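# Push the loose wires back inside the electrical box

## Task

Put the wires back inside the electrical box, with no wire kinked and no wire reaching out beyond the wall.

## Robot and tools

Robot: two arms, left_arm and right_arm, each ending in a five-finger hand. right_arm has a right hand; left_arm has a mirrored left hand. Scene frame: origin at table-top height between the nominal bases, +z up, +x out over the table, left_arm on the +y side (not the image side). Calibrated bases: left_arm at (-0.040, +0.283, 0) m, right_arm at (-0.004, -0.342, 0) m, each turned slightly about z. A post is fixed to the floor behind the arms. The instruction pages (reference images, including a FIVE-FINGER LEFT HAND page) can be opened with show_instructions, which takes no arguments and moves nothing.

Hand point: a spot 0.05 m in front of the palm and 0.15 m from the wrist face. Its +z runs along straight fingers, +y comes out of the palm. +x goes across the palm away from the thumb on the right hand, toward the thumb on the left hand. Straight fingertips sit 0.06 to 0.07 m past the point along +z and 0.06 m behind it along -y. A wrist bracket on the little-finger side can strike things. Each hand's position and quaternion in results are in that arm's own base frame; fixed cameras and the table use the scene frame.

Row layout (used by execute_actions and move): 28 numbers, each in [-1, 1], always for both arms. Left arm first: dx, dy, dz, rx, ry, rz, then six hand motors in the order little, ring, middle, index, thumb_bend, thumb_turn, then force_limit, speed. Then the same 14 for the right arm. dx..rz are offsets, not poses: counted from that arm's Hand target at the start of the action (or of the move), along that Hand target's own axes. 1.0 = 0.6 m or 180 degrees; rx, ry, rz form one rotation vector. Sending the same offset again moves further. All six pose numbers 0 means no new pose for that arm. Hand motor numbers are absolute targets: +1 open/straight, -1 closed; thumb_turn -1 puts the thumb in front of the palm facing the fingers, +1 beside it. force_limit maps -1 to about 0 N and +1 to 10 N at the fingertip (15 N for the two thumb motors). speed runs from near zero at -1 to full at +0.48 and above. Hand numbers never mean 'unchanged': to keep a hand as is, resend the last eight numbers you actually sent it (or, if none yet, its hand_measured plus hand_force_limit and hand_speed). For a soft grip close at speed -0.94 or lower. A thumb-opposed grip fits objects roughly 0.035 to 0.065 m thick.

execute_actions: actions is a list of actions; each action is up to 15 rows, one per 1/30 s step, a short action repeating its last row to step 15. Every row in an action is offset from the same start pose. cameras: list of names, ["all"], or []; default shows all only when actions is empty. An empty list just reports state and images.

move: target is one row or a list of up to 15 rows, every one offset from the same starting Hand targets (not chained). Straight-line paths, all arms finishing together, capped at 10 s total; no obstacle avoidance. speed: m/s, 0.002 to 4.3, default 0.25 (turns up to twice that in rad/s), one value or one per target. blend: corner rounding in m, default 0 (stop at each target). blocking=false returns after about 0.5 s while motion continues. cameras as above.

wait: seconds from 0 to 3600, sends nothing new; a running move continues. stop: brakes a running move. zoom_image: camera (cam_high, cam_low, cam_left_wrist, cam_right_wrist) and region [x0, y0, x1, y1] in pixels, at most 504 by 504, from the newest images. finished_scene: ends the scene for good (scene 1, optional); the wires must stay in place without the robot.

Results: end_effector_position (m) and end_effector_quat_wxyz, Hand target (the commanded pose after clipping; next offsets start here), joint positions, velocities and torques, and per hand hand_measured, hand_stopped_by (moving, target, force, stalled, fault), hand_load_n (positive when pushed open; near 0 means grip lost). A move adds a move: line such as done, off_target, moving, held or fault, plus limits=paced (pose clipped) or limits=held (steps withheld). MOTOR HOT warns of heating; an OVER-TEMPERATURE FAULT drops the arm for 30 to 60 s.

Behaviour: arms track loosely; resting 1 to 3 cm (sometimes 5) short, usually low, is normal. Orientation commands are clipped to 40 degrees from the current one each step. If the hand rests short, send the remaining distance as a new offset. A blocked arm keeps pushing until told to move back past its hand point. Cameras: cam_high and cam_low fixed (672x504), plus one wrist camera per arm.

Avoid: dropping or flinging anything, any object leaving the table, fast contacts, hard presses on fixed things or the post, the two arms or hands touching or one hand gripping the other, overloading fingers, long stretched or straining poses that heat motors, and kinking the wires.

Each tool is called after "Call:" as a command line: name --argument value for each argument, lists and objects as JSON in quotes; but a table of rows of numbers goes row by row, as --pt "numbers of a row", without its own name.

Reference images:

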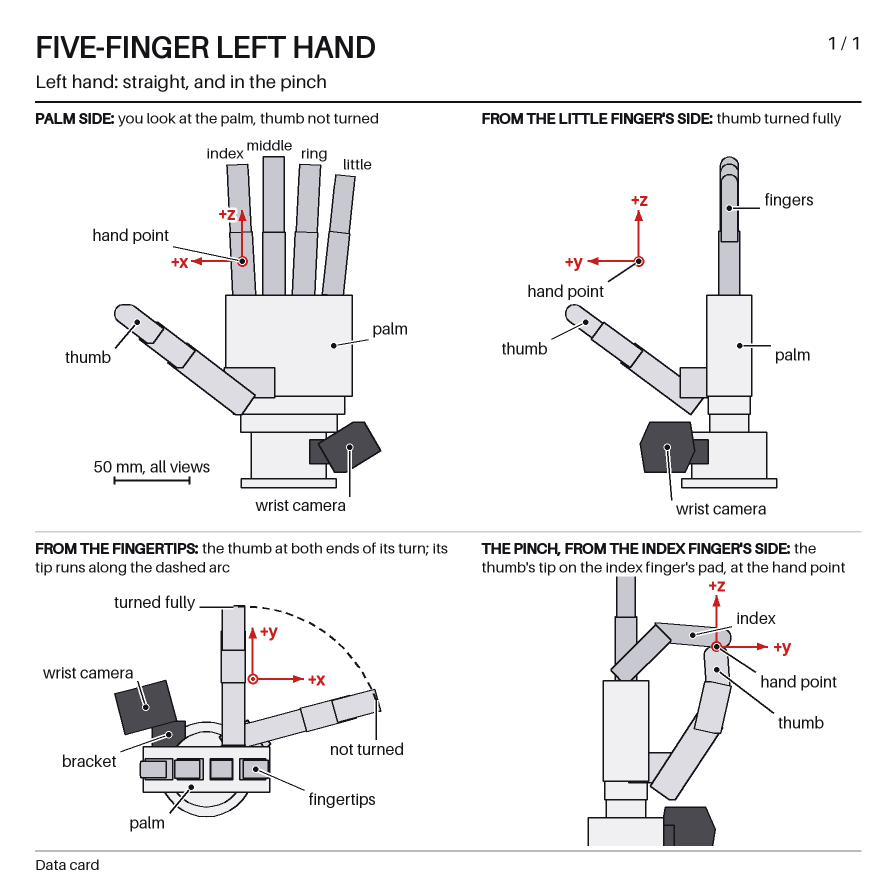

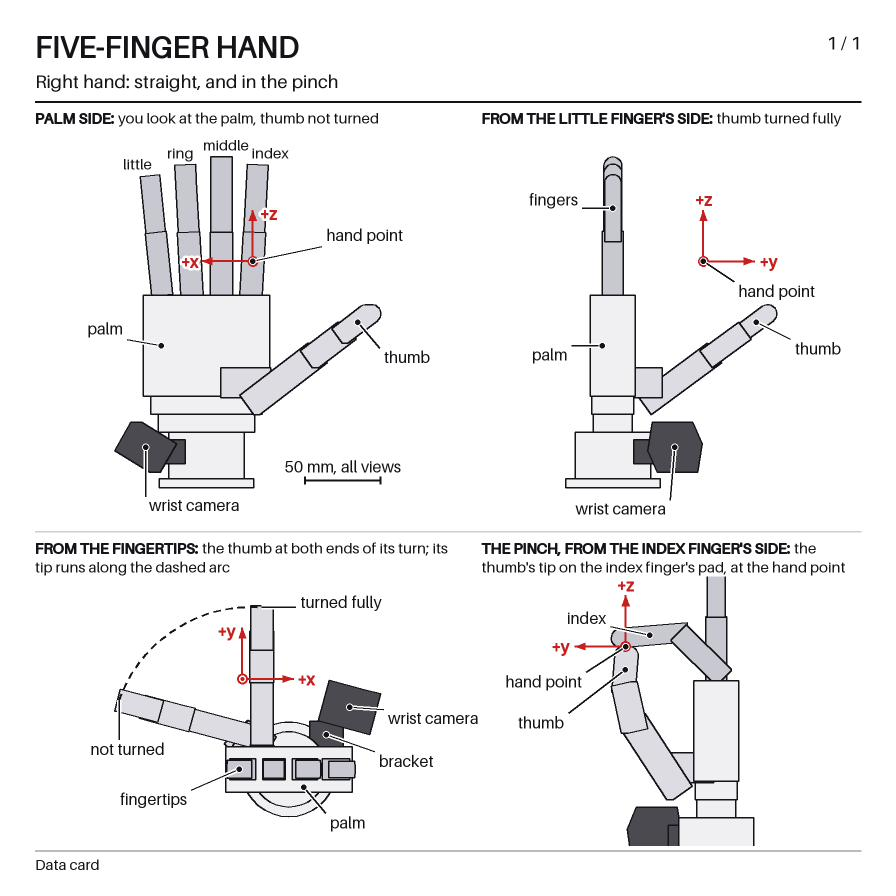

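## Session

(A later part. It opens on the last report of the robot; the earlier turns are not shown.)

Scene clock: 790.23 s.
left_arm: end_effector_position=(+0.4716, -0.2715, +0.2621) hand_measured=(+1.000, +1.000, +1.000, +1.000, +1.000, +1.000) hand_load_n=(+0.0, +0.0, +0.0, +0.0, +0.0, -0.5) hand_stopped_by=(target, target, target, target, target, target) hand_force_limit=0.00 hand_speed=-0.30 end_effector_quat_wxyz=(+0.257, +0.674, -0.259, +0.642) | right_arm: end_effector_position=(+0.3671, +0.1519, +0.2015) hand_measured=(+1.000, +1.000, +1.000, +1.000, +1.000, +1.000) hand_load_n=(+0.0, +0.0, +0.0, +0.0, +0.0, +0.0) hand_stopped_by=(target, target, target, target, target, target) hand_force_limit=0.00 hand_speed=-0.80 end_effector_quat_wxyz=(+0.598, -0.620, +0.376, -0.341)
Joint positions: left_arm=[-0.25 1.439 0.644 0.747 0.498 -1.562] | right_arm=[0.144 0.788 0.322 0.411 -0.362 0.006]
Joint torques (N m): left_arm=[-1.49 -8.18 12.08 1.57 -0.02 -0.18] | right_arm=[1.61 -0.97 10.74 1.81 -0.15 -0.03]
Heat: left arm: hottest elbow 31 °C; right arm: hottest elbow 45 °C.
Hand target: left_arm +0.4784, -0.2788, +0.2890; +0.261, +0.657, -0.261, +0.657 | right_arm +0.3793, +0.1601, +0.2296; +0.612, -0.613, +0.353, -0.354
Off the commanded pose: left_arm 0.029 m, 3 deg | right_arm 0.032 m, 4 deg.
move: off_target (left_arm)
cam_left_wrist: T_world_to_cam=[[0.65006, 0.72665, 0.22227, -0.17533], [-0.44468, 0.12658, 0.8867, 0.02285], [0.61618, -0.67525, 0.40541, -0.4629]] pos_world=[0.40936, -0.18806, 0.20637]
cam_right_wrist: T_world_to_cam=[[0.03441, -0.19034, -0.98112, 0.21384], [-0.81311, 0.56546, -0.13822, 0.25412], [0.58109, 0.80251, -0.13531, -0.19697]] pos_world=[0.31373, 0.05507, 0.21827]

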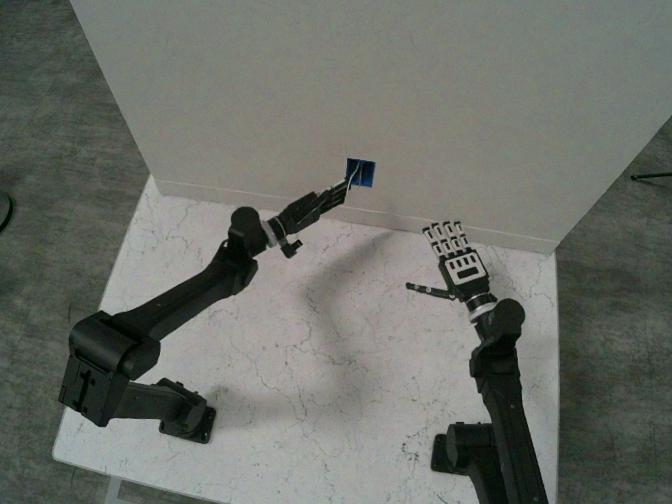

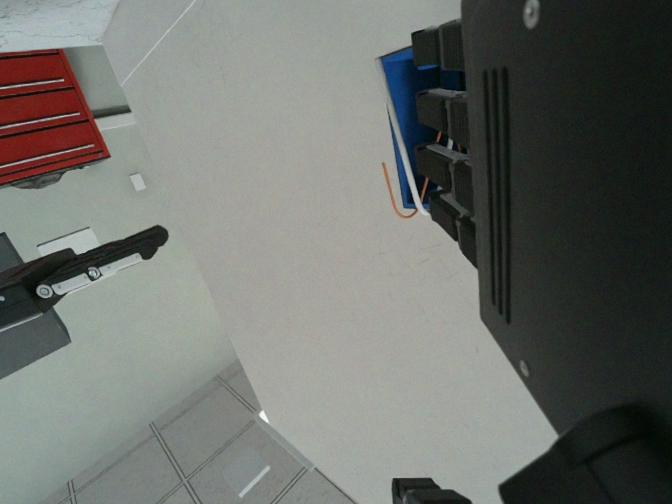

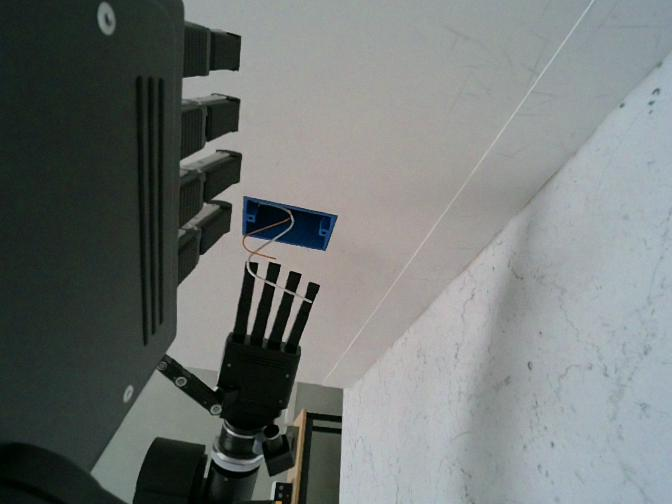

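Call:
move --target '[0.0033,0.017,0.0145,0,0,0,1,1,1,1,1,1,0,-0.3,0,0,0,0,0,0,1,1,1,1,1,1,0,-0.8]' --speed 0.06 --cameras '["cam_high","cam_right_wrist"]'

Call:
zoom_image --camera "cam_high" --region '[310, 150, 370, 220]'

Call:
zoom_image --camera "cam_right_wrist" --region '[200, 180, 360, 340]'

Scene clock: 794.43 s.
left_arm: end_effector_position=(+0.4701, -0.2836, +0.2628) hand_measured=(+1.000, +1.000, +1.000, +1.000, +1.000, +1.000) hand_load_n=(+0.0, -0.5, +0.0, +0.0, +0.0, +0.0) hand_stopped_by=(target, target, target, target, target, target) hand_force_limit=0.00 hand_speed=-0.30 end_effector_quat_wxyz=(+0.257, +0.675, -0.259, +0.642) | right_arm: end_effector_position=(+0.3671, +0.1519, +0.2015) hand_measured=(+1.000, +1.000, +1.000, +1.000, +1.000, +1.000) hand_load_n=(+0.0, +0.0, +0.0, +0.0, +0.0, +0.0) hand_stopped_by=(target, target, target, target, target, target) hand_force_limit=0.00 hand_speed=-0.80 end_effector_quat_wxyz=(+0.598, -0.620, +0.376, -0.341)
Joint positions: left_arm=[-0.282 1.439 0.65 0.739 0.464 -1.562] | right_arm=[0.144 0.788 0.322 0.411 -0.362 0.006]
Joint torques (N m): left_arm=[-1.55 -8.06 12.48 1.66 0 -0.17] | right_arm=[1.61 -1.08 10.73 1.81 -0.16 -0.04]
Heat: left arm: hottest elbow 31 °C; right arm: hottest elbow 45 °C.
Hand target: left_arm +0.4778, -0.2922, +0.2910; +0.261, +0.657, -0.261, +0.657 | right_arm +0.3793, +0.1601, +0.2296; +0.612, -0.613, +0.353, -0.354
Off the commanded pose: left_arm 0.030 m, 3 deg | right_arm 0.032 m, 4 deg.
move: off_target (left_arm)
cam_right_wrist: T_world_to_cam=[[0.03441, -0.19034, -0.98112, 0.21384], [-0.81311, 0.56546, -0.13822, 0.25412], [0.58109, 0.80251, -0.13531, -0.19697]] pos_world=[0.31373, 0.05507, 0.21827]

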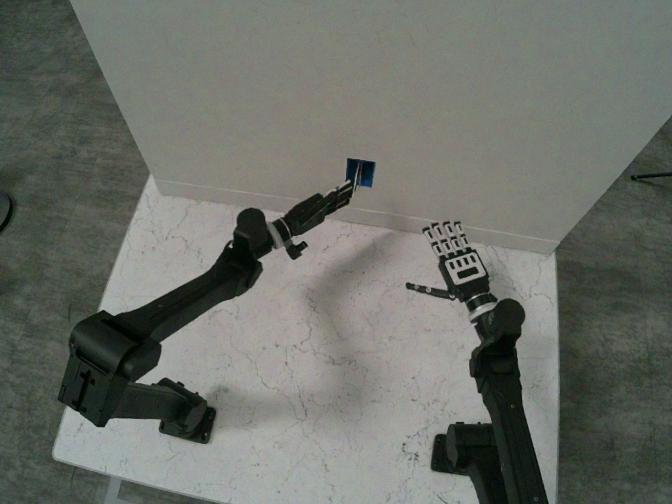

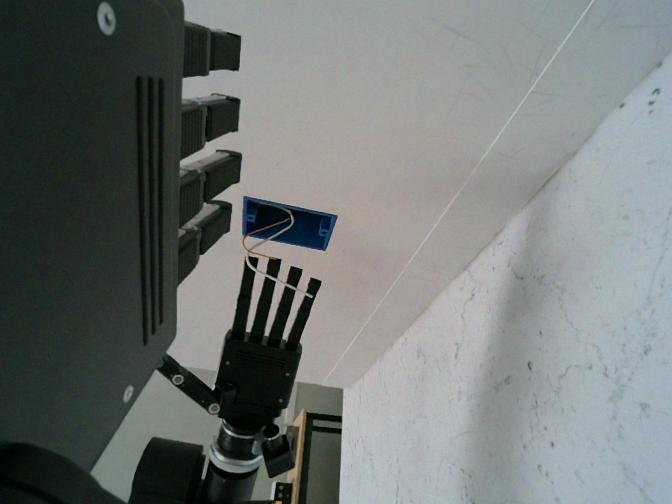

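Scaled by 7.200 from the camera's image (finer frame: 960x720).

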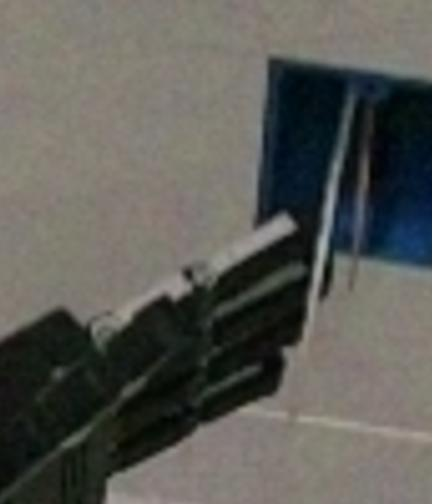

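Scaled by 3.150 from the camera's image (finer frame: 960x720).

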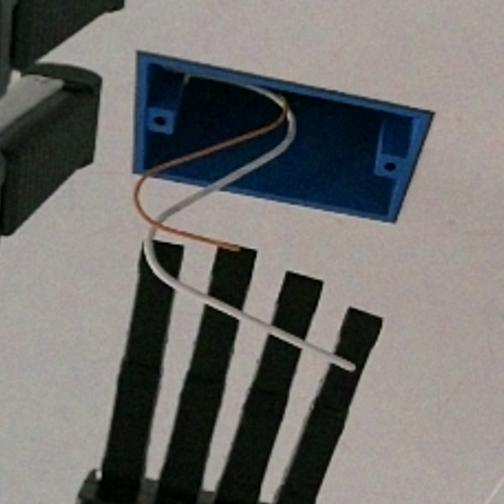

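Call:
move --pt "0.0 -0.035 -0.03 0 0 0 1 1 1 1 1 1 0 -0.3 0 0 0 0 0 0 1 1 1 1 1 1 0 -0.8" --pt "-0.01 -0.06 -0.12 0 0 0 1 1 1 1 1 1 0 -0.3 0 0 0 0 0 0 1 1 1 1 1 1 0 -0.8" --speed 0.1 --cameras '["cam_high","cam_left_wrist","cam_right_wrist"]'

Call:
zoom_image --camera "cam_high" --region '[310, 150, 370, 220]'

Call:
zoom_image --camera "cam_right_wrist" --region '[200, 180, 360, 340]'

Call:
zoom_image --camera "cam_left_wrist" --region '[320, 60, 460, 280]'

Scene clock: 799.50 s.
left_arm: end_effector_position=(+0.4514, -0.2198, +0.2722) hand_measured=(+1.000, +1.000, +1.000, +1.000, +1.000, +1.000) hand_load_n=(+0.0, +0.0, +0.0, +0.0, +0.0, +0.0) hand_stopped_by=(target, target, target, target, target, target) hand_force_limit=0.00 hand_speed=-0.30 end_effector_quat_wxyz=(+0.262, +0.667, -0.262, +0.647) | right_arm: end_effector_position=(+0.3671, +0.1519, +0.2015) hand_measured=(+1.000, +1.000, +1.000, +1.000, +1.000, +1.000) hand_load_n=(+0.0, +0.0, +0.0, +0.0, +0.0, -0.5) hand_stopped_by=(target, target, target, target, target, target) hand_force_limit=0.00 hand_speed=-0.80 end_effector_quat_wxyz=(+0.598, -0.620, +0.376, -0.341)
Joint positions: left_arm=[-0.118 1.352 0.58 0.739 0.641 -1.562] | right_arm=[0.144 0.788 0.322 0.411 -0.362 0.006]
Joint torques (N m): left_arm=[0.03 -7.3 8.73 2.36 0.22 -0.16] | right_arm=[1.67 -1.14 10.73 1.83 -0.16 -0.03]
Heat: left arm: hottest elbow 31 °C; right arm: hottest elbow 45 °C.
Hand target: left_arm +0.4501, -0.2166, +0.2849; +0.261, +0.657, -0.261, +0.657 | right_arm +0.3793, +0.1601, +0.2296; +0.612, -0.613, +0.353, -0.354
Off the commanded pose: left_arm 0.013 m, 2 deg | right_arm 0.032 m, 4 deg.
move: off_target (left_arm)
cam_left_wrist: T_world_to_cam=[[0.65529, 0.7212, 0.22465, -0.20617], [-0.45491, 0.13936, 0.87956, 0.00771], [0.60303, -0.67857, 0.4194, -0.41823]] pos_world=[0.39081, -0.13617, 0.21494]
cam_right_wrist: T_world_to_cam=[[0.03441, -0.19034, -0.98112, 0.21384], [-0.81311, 0.56546, -0.13822, 0.25412], [0.58109, 0.80251, -0.13531, -0.19697]] pos_world=[0.31373, 0.05507, 0.21827]

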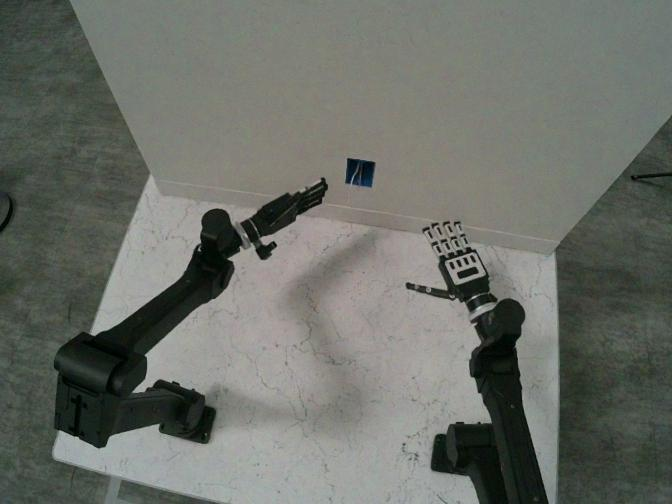

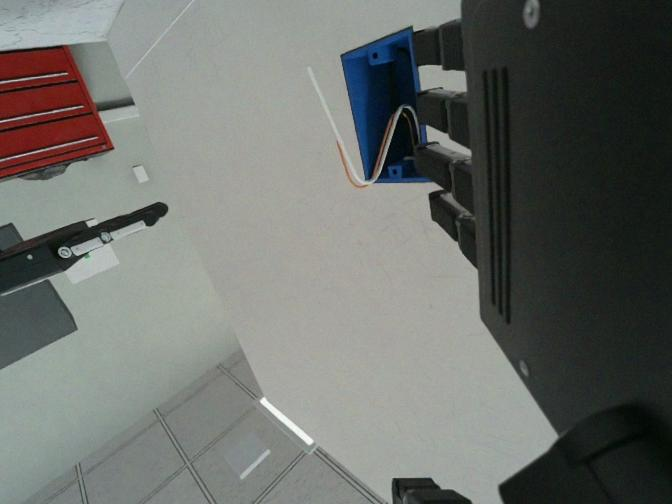

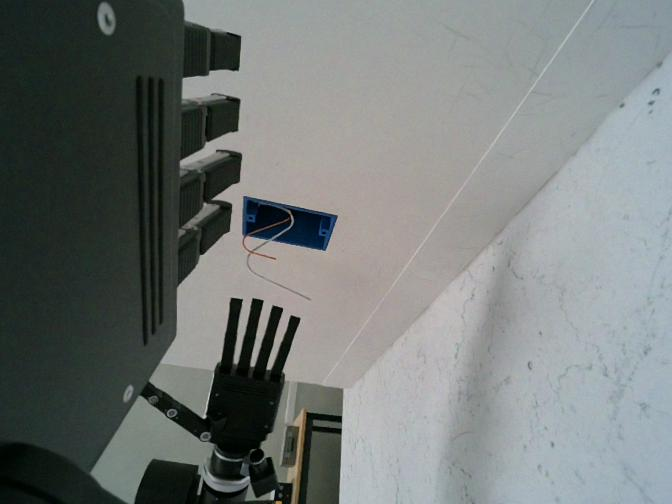

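Scaled by 7.200 from the camera's image (finer frame: 960x720).

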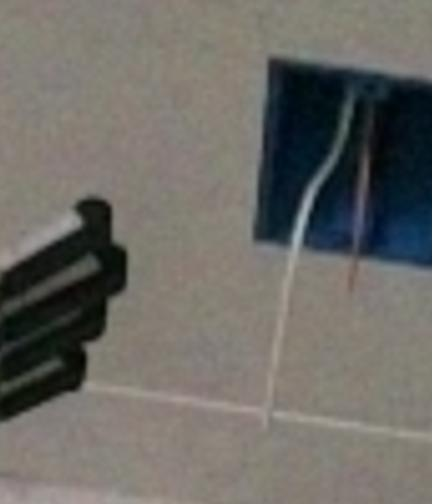

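Scaled by 3.150 from the camera's image (finer frame: 960x720).

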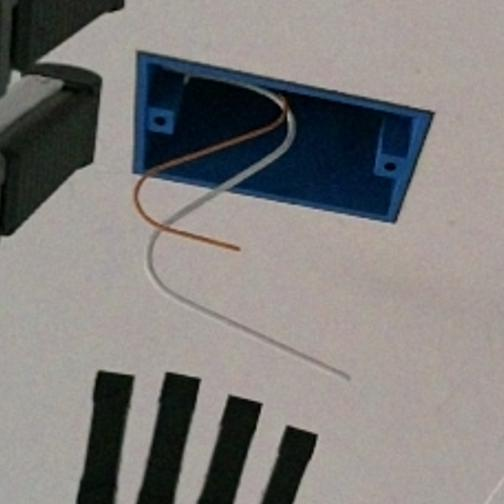

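Scaled by 2.291 from the camera's image (finer frame: 960x720).

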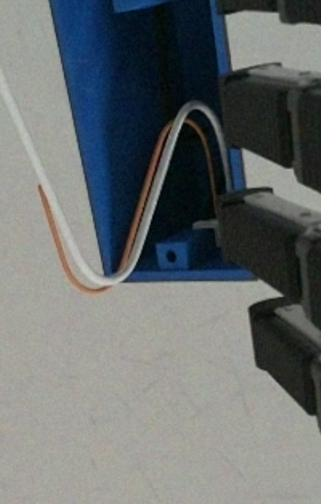

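Call:
move --pt "-0.0333 0.0822 -0.0142 0.2052 -0.1844 0.4619 -1 -1 -0.15 -0.15 1 -1 0 -0.3 0 0 0 0 0 0 1 1 1 1 1 1 0 -0.8" --pt "-0.0667 0.0437 0.156 0.2052 -0.1844 0.4619 -1 -1 -0.15 -0.15 1 -1 0 -0.3 0 0 0 0 0 0 1 1 1 1 1 1 0 -0.8" --speed '[0.2,0.12]' --cameras '["cam_high","cam_right_wrist"]'

Call:
zoom_image --camera "cam_high" --region '[325, 150, 375, 225]'

Call:
zoom_image --camera "cam_right_wrist" --region '[200, 180, 360, 340]'

Scene clock: 827.57 s.
left_arm: end_effector_position=(+0.4845, -0.2918, +0.2168) hand_measured=(-1.000, -1.000, -0.150, -0.150, +1.000, -1.000) hand_load_n=(+0.0, +0.0, +0.0, -0.5, +0.0, +0.0) hand_stopped_by=(target, target, target, target, target, target) hand_force_limit=0.00 hand_speed=-0.30 end_effector_quat_wxyz=(+0.500, -0.514, +0.496, -0.491) | right_arm: end_effector_position=(+0.3671, +0.1519, +0.2015) hand_measured=(+1.000, +1.000, +1.000, +1.000, +1.000, +1.000) hand_load_n=(+0.0, +0.0, +0.0, +0.0, +0.0, -0.5) hand_stopped_by=(target, target, target, target, target, target) hand_force_limit=0.00 hand_speed=-0.80 end_effector_quat_wxyz=(+0.598, -0.620, +0.376, -0.341)
Joint positions: left_arm=[-0.739 1.38 0.725 0.629 -0.766 -0.027] | right_arm=[0.144 0.788 0.322 0.411 -0.362 0.006]
Joint torques (N m): left_arm=[0.15 -6.59 13.5 2.63 0.16 0.05] | right_arm=[1.55 -1.14 10.73 1.83 -0.15 -0.04]
Heat: left arm: hottest elbow 32 °C; right arm: hottest elbow 46 °C.
Hand target: left_arm +0.5002, -0.2998, +0.2449; +0.503, -0.511, +0.475, -0.510 | right_arm +0.3793, +0.1601, +0.2296; +0.612, -0.613, +0.353, -0.354
Off the commanded pose: left_arm 0.033 m, 3 deg | right_arm 0.032 m, 4 deg.
move: off_target (left_arm)
cam_right_wrist: T_world_to_cam=[[0.03441, -0.19034, -0.98112, 0.21384], [-0.81311, 0.56546, -0.13822, 0.25412], [0.58109, 0.80251, -0.13531, -0.19697]] pos_world=[0.31373, 0.05507, 0.21827]

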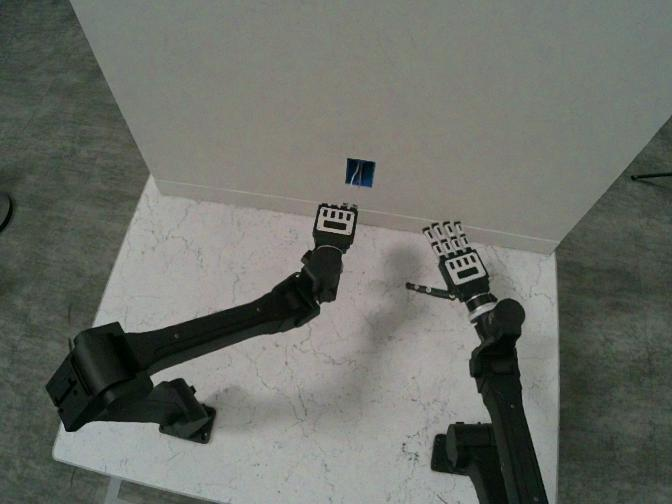

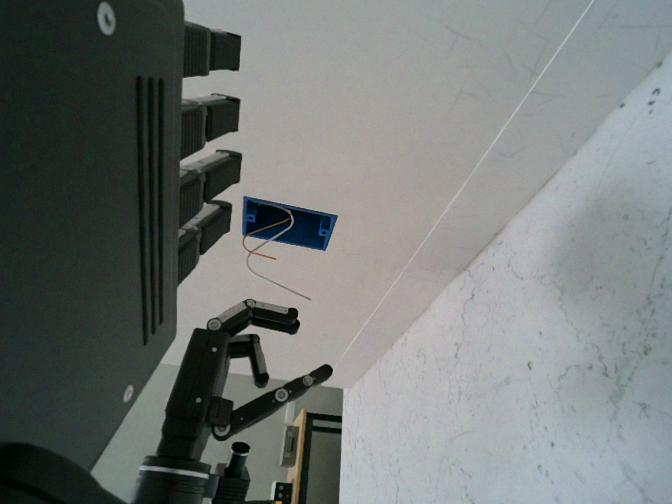

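Scaled by 6.720 from the camera's image (finer frame: 960x720).

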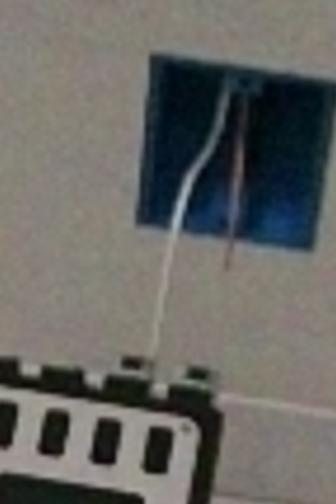

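Scaled by 3.150 from the camera's image (finer frame: 960x720).

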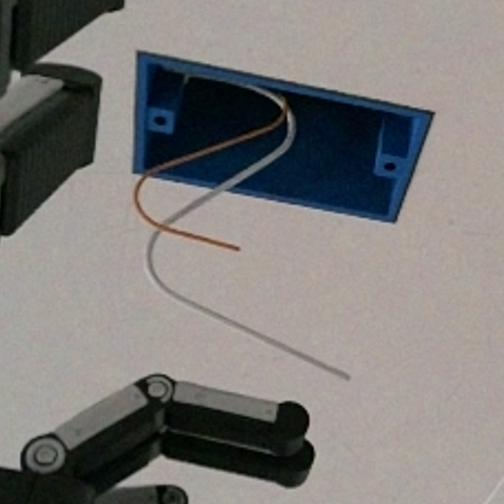

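Call:
move --target '[0.0072,-0.003,0.06,0,0,0,-1,-1,-0.15,-0.15,1,-1,0,-0.3,0,0,0,0,0,0,1,1,1,1,1,1,0,-0.8]' --speed 0.06 --cameras '["cam_high","cam_right_wrist"]'

Call:
zoom_image --camera "cam_high" --region '[325, 150, 375, 225]'

Call:
zoom_image --camera "cam_right_wrist" --region '[200, 180, 360, 340]'

Scene clock: 836.50 s.
left_arm: end_effector_position=(+0.5186, -0.2960, +0.2198) hand_measured=(-1.000, -1.000, -0.150, -0.150, +1.000, -1.000) hand_load_n=(+0.0, +0.0, -1.0, +0.0, +0.0, +0.0) hand_stopped_by=(target, target, target, target, target, target) hand_force_limit=0.00 hand_speed=-0.30 end_effector_quat_wxyz=(+0.499, -0.513, +0.494, -0.494) | right_arm: end_effector_position=(+0.3671, +0.1519, +0.2015) hand_measured=(+1.000, +1.000, +1.000, +1.000, +1.000, +1.000) hand_load_n=(+0.0, +0.0, +0.0, +0.0, +0.0, +0.0) hand_stopped_by=(target, target, target, target, target, target) hand_force_limit=0.00 hand_speed=-0.80 end_effector_quat_wxyz=(+0.598, -0.620, +0.376, -0.341)
Joint positions: left_arm=[-0.691 1.449 0.8 0.629 -0.716 -0.027] | right_arm=[0.144 0.788 0.322 0.411 -0.362 0.006]
Joint torques (N m): left_arm=[0.32 -7.53 14.19 2.07 0.17 0.02] | right_arm=[1.55 -0.97 10.76 1.84 -0.15 -0.03]
Heat: left arm: hottest elbow 33 °C; right arm: hottest elbow 46 °C.
Hand target: left_arm +0.5362, -0.3030, +0.2480; +0.503, -0.511, +0.475, -0.510 | right_arm +0.3793, +0.1601, +0.2296; +0.612, -0.613, +0.353, -0.354
Off the commanded pose: left_arm 0.034 m, 3 deg | right_arm 0.032 m, 4 deg.
move: off_target (left_arm)
cam_right_wrist: T_world_to_cam=[[0.03441, -0.19034, -0.98112, 0.21384], [-0.81311, 0.56546, -0.13822, 0.25412], [0.58109, 0.80251, -0.13531, -0.19697]] pos_world=[0.31373, 0.05507, 0.21827]

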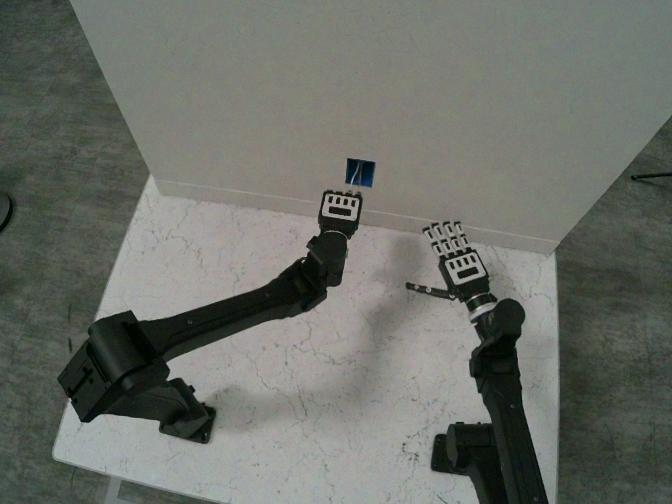

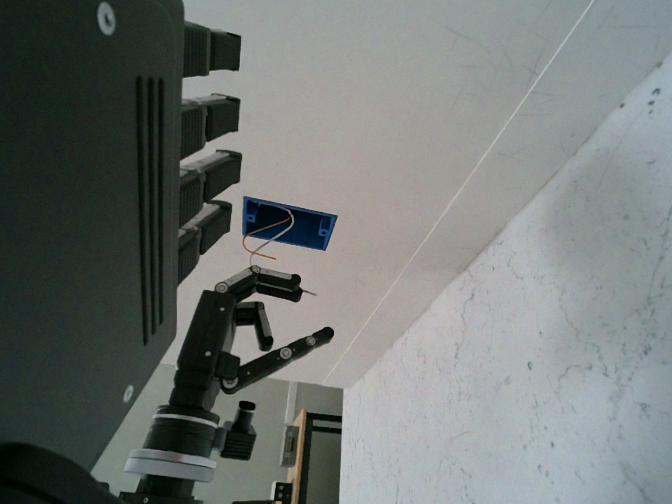

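Scaled by 6.720 from the camera's image (finer frame: 960x720).

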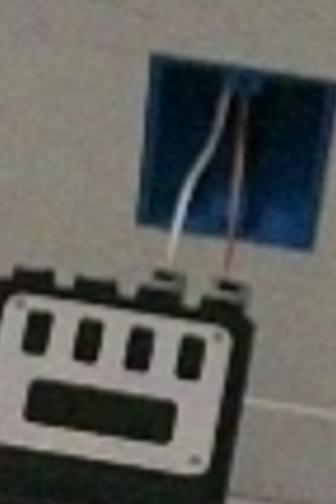

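Scaled by 3.150 from the camera's image (finer frame: 960x720).

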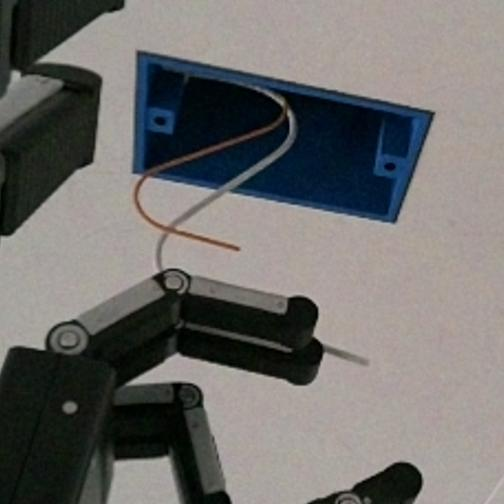

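Call:
move --target '[0.002,-0.007,0.0333,0,0,0,-1,-1,-0.15,-0.15,1,-1,0,-0.3,0,0,0,0,0,0,1,1,1,1,1,1,0,-0.8]' --speed 0.05 --cameras '["cam_high","cam_right_wrist"]'

Call:
zoom_image --camera "cam_high" --region '[325, 150, 375, 225]'

Call:
zoom_image --camera "cam_right_wrist" --region '[200, 180, 360, 340]'

Scene clock: 840.67 s.
left_arm: end_effector_position=(+0.5306, -0.2997, +0.2183) hand_measured=(-1.000, -1.000, -0.150, -0.150, +1.000, -1.000) hand_load_n=(+0.0, +0.0, -3.0, +0.0, +0.0, +0.0) hand_stopped_by=(target, target, target, target, target, target) hand_force_limit=0.00 hand_speed=-0.30 end_effector_quat_wxyz=(+0.496, -0.511, +0.499, -0.494) | right_arm: end_effector_position=(+0.3671, +0.1519, +0.2015) hand_measured=(+1.000, +1.000, +1.000, +1.000, +1.000, +1.000) hand_load_n=(+0.0, -0.5, +0.0, +0.0, +0.0, +0.0) hand_stopped_by=(target, target, target, target, target, target) hand_force_limit=0.00 hand_speed=-0.80 end_effector_quat_wxyz=(+0.598, -0.620, +0.376, -0.341)
Joint positions: left_arm=[-0.676 1.475 0.83 0.618 -0.69 -0.027] | right_arm=[0.144 0.788 0.322 0.411 -0.362 0.006]
Joint torques (N m): left_arm=[1.32 -7.88 15.5 1.81 0.19 0.02] | right_arm=[1.67 -1.08 10.71 1.84 -0.15 -0.04]
Heat: left arm: hottest elbow 34 °C; right arm: hottest elbow 46 °C.
Hand target: left_arm +0.5560, -0.3034, +0.2528; +0.503, -0.511, +0.475, -0.510 | right_arm +0.3793, +0.1601, +0.2296; +0.612, -0.613, +0.353, -0.354
Off the commanded pose: left_arm 0.043 m, 3 deg | right_arm 0.032 m, 4 deg.
move: off_target (left_arm)
cam_right_wrist: T_world_to_cam=[[0.03441, -0.19034, -0.98112, 0.21384], [-0.81311, 0.56546, -0.13822, 0.25412], [0.58109, 0.80251, -0.13531, -0.19697]] pos_world=[0.31373, 0.05507, 0.21827]

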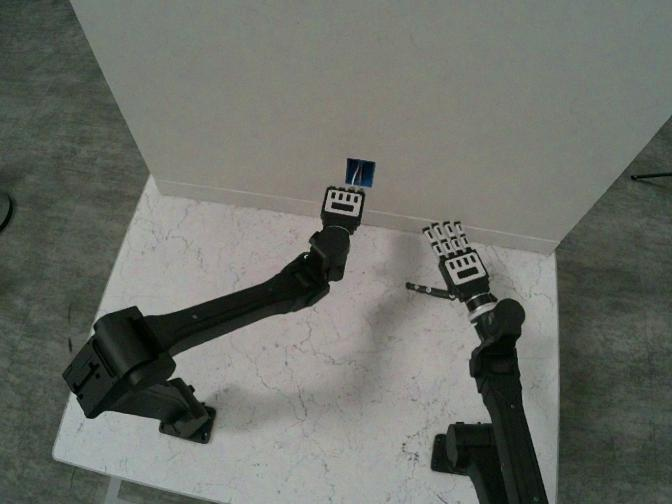

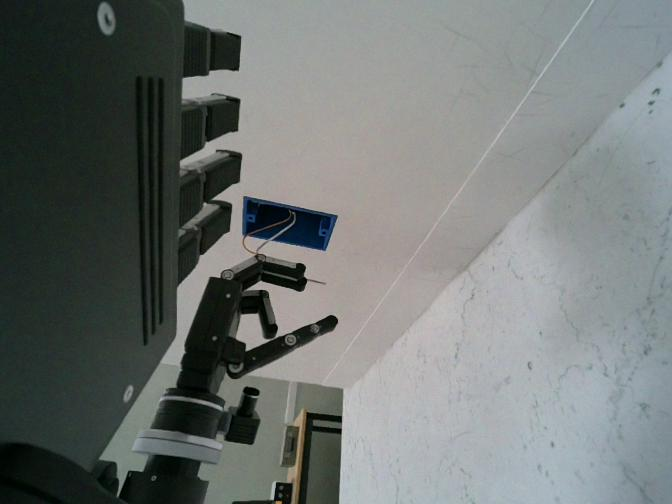

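Scaled by 6.720 from the camera's image (finer frame: 960x720).

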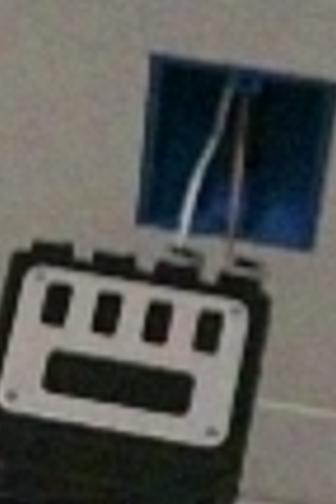

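Scaled by 3.150 from the camera's image (finer frame: 960x720).

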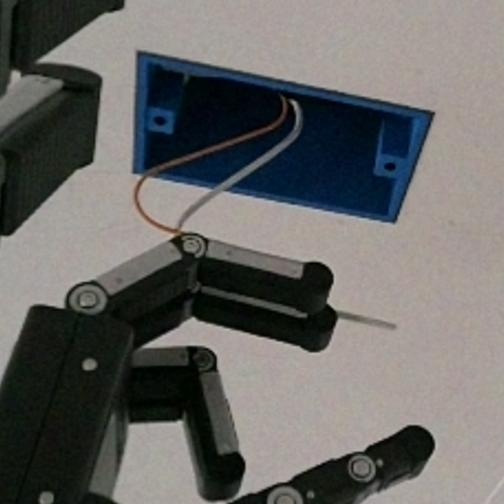

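Call:
move --target '[-0.002,-0.004,0.0333,0,0,0,-1,-1,-0.15,-0.15,1,-1,0,-0.3,0,0,0,0,0,0,1,1,1,1,1,1,0,-0.8]' --speed 0.05 --cameras '["cam_high","cam_right_wrist"]'

Call:
zoom_image --camera "cam_high" --region '[325, 150, 375, 225]'

Call:
zoom_image --camera "cam_right_wrist" --region '[200, 180, 360, 340]'

Scene clock: 849.97 s.
left_arm: end_effector_position=(+0.5468, -0.2992, +0.2157) hand_measured=(-1.000, -1.000, -0.150, -0.150, +1.000, -1.000) hand_load_n=(+0.0, +0.0, -3.5, +0.0, +0.0, +0.0) hand_stopped_by=(target, target, target, target, target, target) hand_force_limit=0.00 hand_speed=-0.30 end_effector_quat_wxyz=(+0.494, -0.511, +0.504, -0.491) | right_arm: end_effector_position=(+0.3671, +0.1519, +0.2015) hand_measured=(+1.000, +1.000, +1.000, +1.000, +1.000, +1.000) hand_load_n=(+0.0, +0.0, +0.0, +0.0, +0.0, -0.5) hand_stopped_by=(target, target, target, target, target, target) hand_force_limit=0.00 hand_speed=-0.80 end_effector_quat_wxyz=(+0.598, -0.620, +0.376, -0.341)
Joint positions: left_arm=[-0.65 1.506 0.866 0.601 -0.66 -0.027] | right_arm=[0.144 0.788 0.322 0.411 -0.362 0.006]
Joint torques (N m): left_arm=[1.61 -8.53 16.05 1.98 0.13 0.01] | right_arm=[1.61 -1.08 10.74 1.84 -0.15 -0.04]
Heat: left arm: hottest elbow 34 °C; right arm: hottest elbow 46 °C.
Hand target: left_arm +0.5759, -0.3015, +0.2557; +0.503, -0.511, +0.474, -0.510 | right_arm +0.3793, +0.1601, +0.2296; +0.612, -0.613, +0.353, -0.354
Off the commanded pose: left_arm 0.049 m, 4 deg | right_arm 0.032 m, 4 deg.
move: off_target (left_arm)
cam_right_wrist: T_world_to_cam=[[0.03441, -0.19034, -0.98112, 0.21384], [-0.81311, 0.56546, -0.13822, 0.25412], [0.58109, 0.80251, -0.13531, -0.19697]] pos_world=[0.31373, 0.05507, 0.21827]

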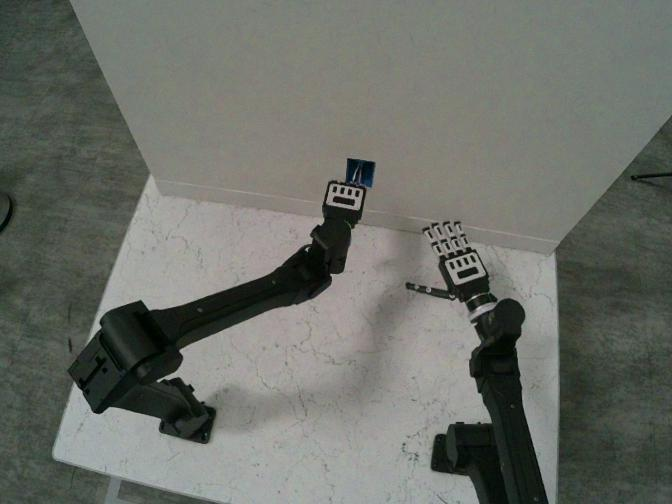

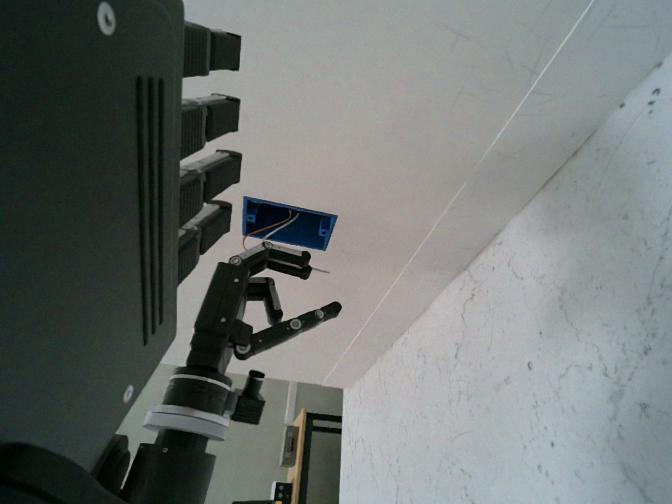

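Scaled by 6.720 from the camera's image (finer frame: 960x720).

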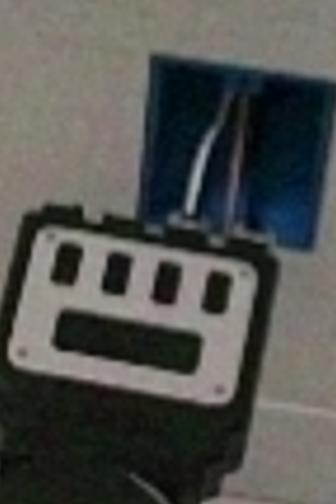

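Scaled by 3.150 from the camera's image (finer frame: 960x720).

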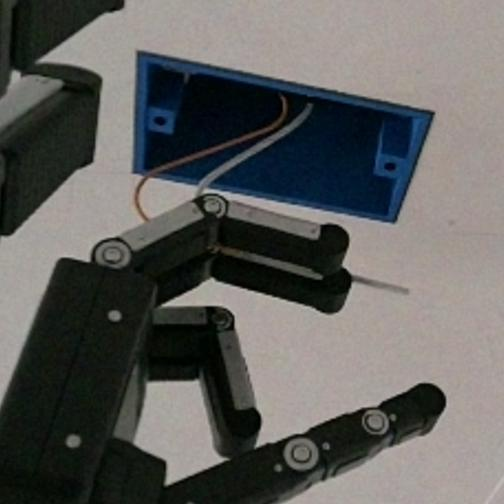

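Call:
execute_actions --actions '[]'

Call:
zoom_image --camera "cam_right_wrist" --region '[230, 220, 340, 300]'

Call:
zoom_image --camera "cam_left_wrist" --region '[260, 40, 500, 300]'

Call:
zoom_image --camera "cam_low" --region '[310, 200, 360, 250]'

Scene clock: 860.77 s.
left_arm: end_effector_position=(+0.5468, -0.2993, +0.2157) hand_measured=(-1.000, -1.000, -0.150, -0.150, +1.000, -1.000) hand_load_n=(+0.0, +0.0, -3.5, +0.0, +0.0, +0.0) hand_stopped_by=(target, target, target, target, target, target) hand_force_limit=0.00 hand_speed=-0.30 end_effector_quat_wxyz=(+0.494, -0.511, +0.504, -0.491) | right_arm: end_effector_position=(+0.3671, +0.1519, +0.2015) hand_measured=(+1.000, +1.000, +1.000, +1.000, +1.000, +1.000) hand_load_n=(+0.0, +0.0, -0.5, +0.0, +0.0, -0.5) hand_stopped_by=(target, target, target, target, target, target) hand_force_limit=0.00 hand_speed=-0.80 end_effector_quat_wxyz=(+0.598, -0.620, +0.376, -0.341)
Joint positions: left_arm=[-0.65 1.506 0.866 0.601 -0.659 -0.027] | right_arm=[0.144 0.788 0.322 0.411 -0.362 0.006]
Joint velocities: within noise
Joint torques (N m): left_arm=[1.61 -8.53 16.09 1.95 0.13 0.01] | right_arm=[1.61 -1.14 10.73 1.83 -0.15 -0.03]
Heat: left arm: hottest elbow 38 °C; right arm: hottest elbow 46 °C.
Hand target: left_arm +0.5759, -0.3016, +0.2558; +0.503, -0.511, +0.474, -0.510 | right_arm +0.3793, +0.1601, +0.2296; +0.612, -0.613, +0.353, -0.354
Off the commanded pose: left_arm 0.049 m, 4 deg | right_arm 0.032 m, 4 deg.
camera_calibration:
cam_left_wrist: T_world_to_cam=[[0.00457, -0.23185, 0.97274, -0.28953], [-0.44726, -0.87051, -0.20538, 0.0395], [0.89439, -0.43413, -0.10767, -0.47841]] pos_world=[0.44688, -0.24043, 0.23824]
cam_right_wrist: T_world_to_cam=[[0.03441, -0.19034, -0.98112, 0.21384], [-0.81311, 0.56546, -0.13822, 0.25412], [0.58109, 0.80251, -0.13531, -0.19697]] pos_world=[0.31373, 0.05507, 0.21827]

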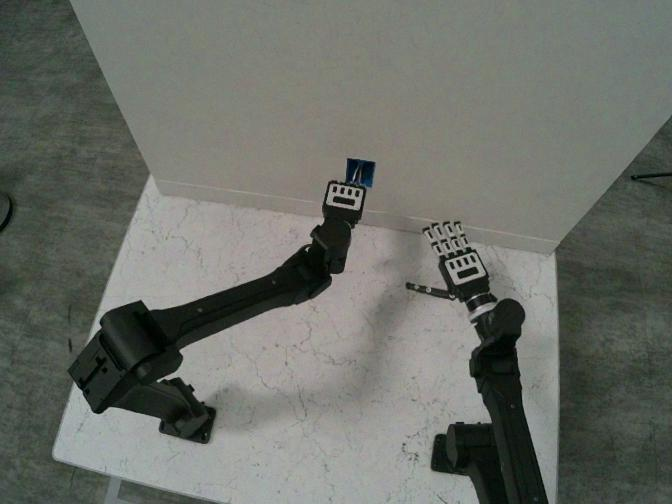

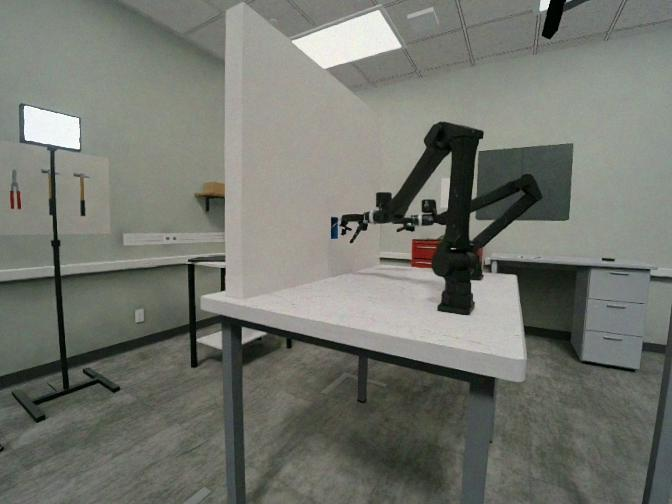

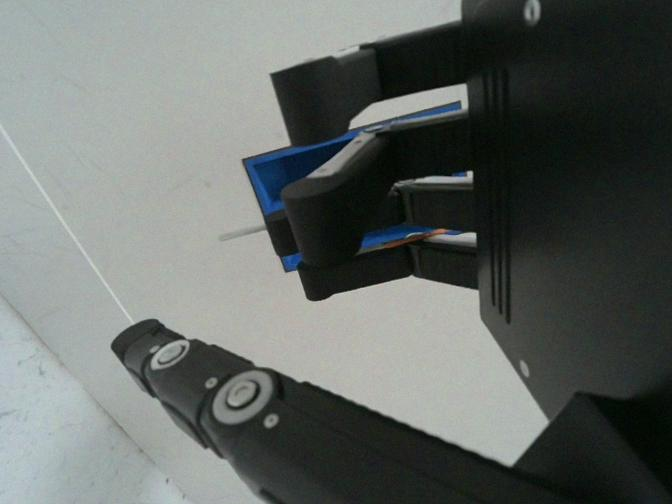

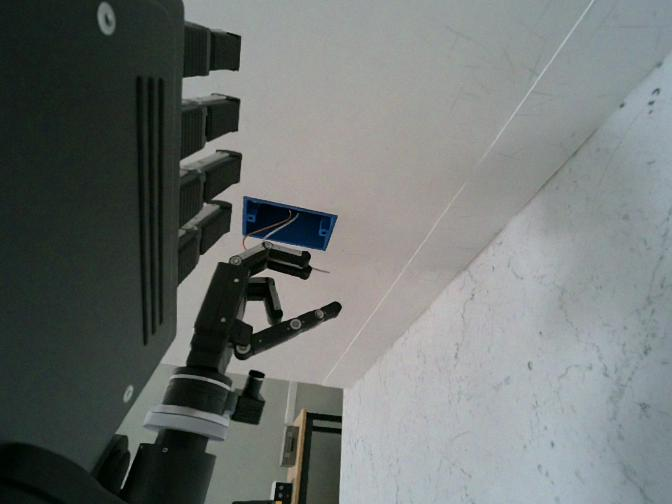

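Scaled by 4.582 from the camera's image (finer frame: 960x720).

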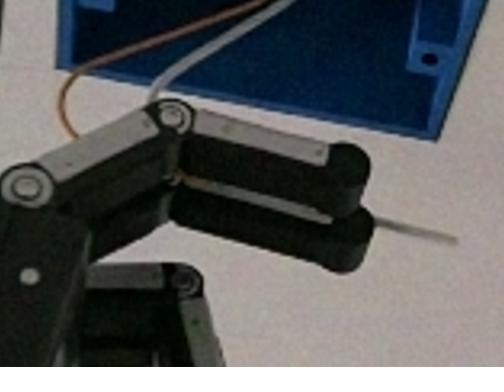

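Scaled by 1.938 from the camera's image (finer frame: 960x720).

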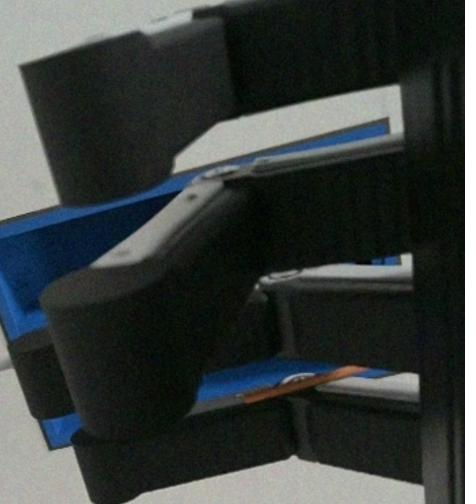

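Scaled by 10.080 from the camera's image (finer frame: 960x720).

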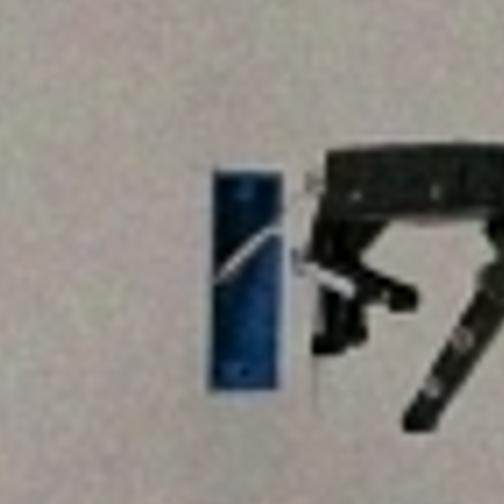

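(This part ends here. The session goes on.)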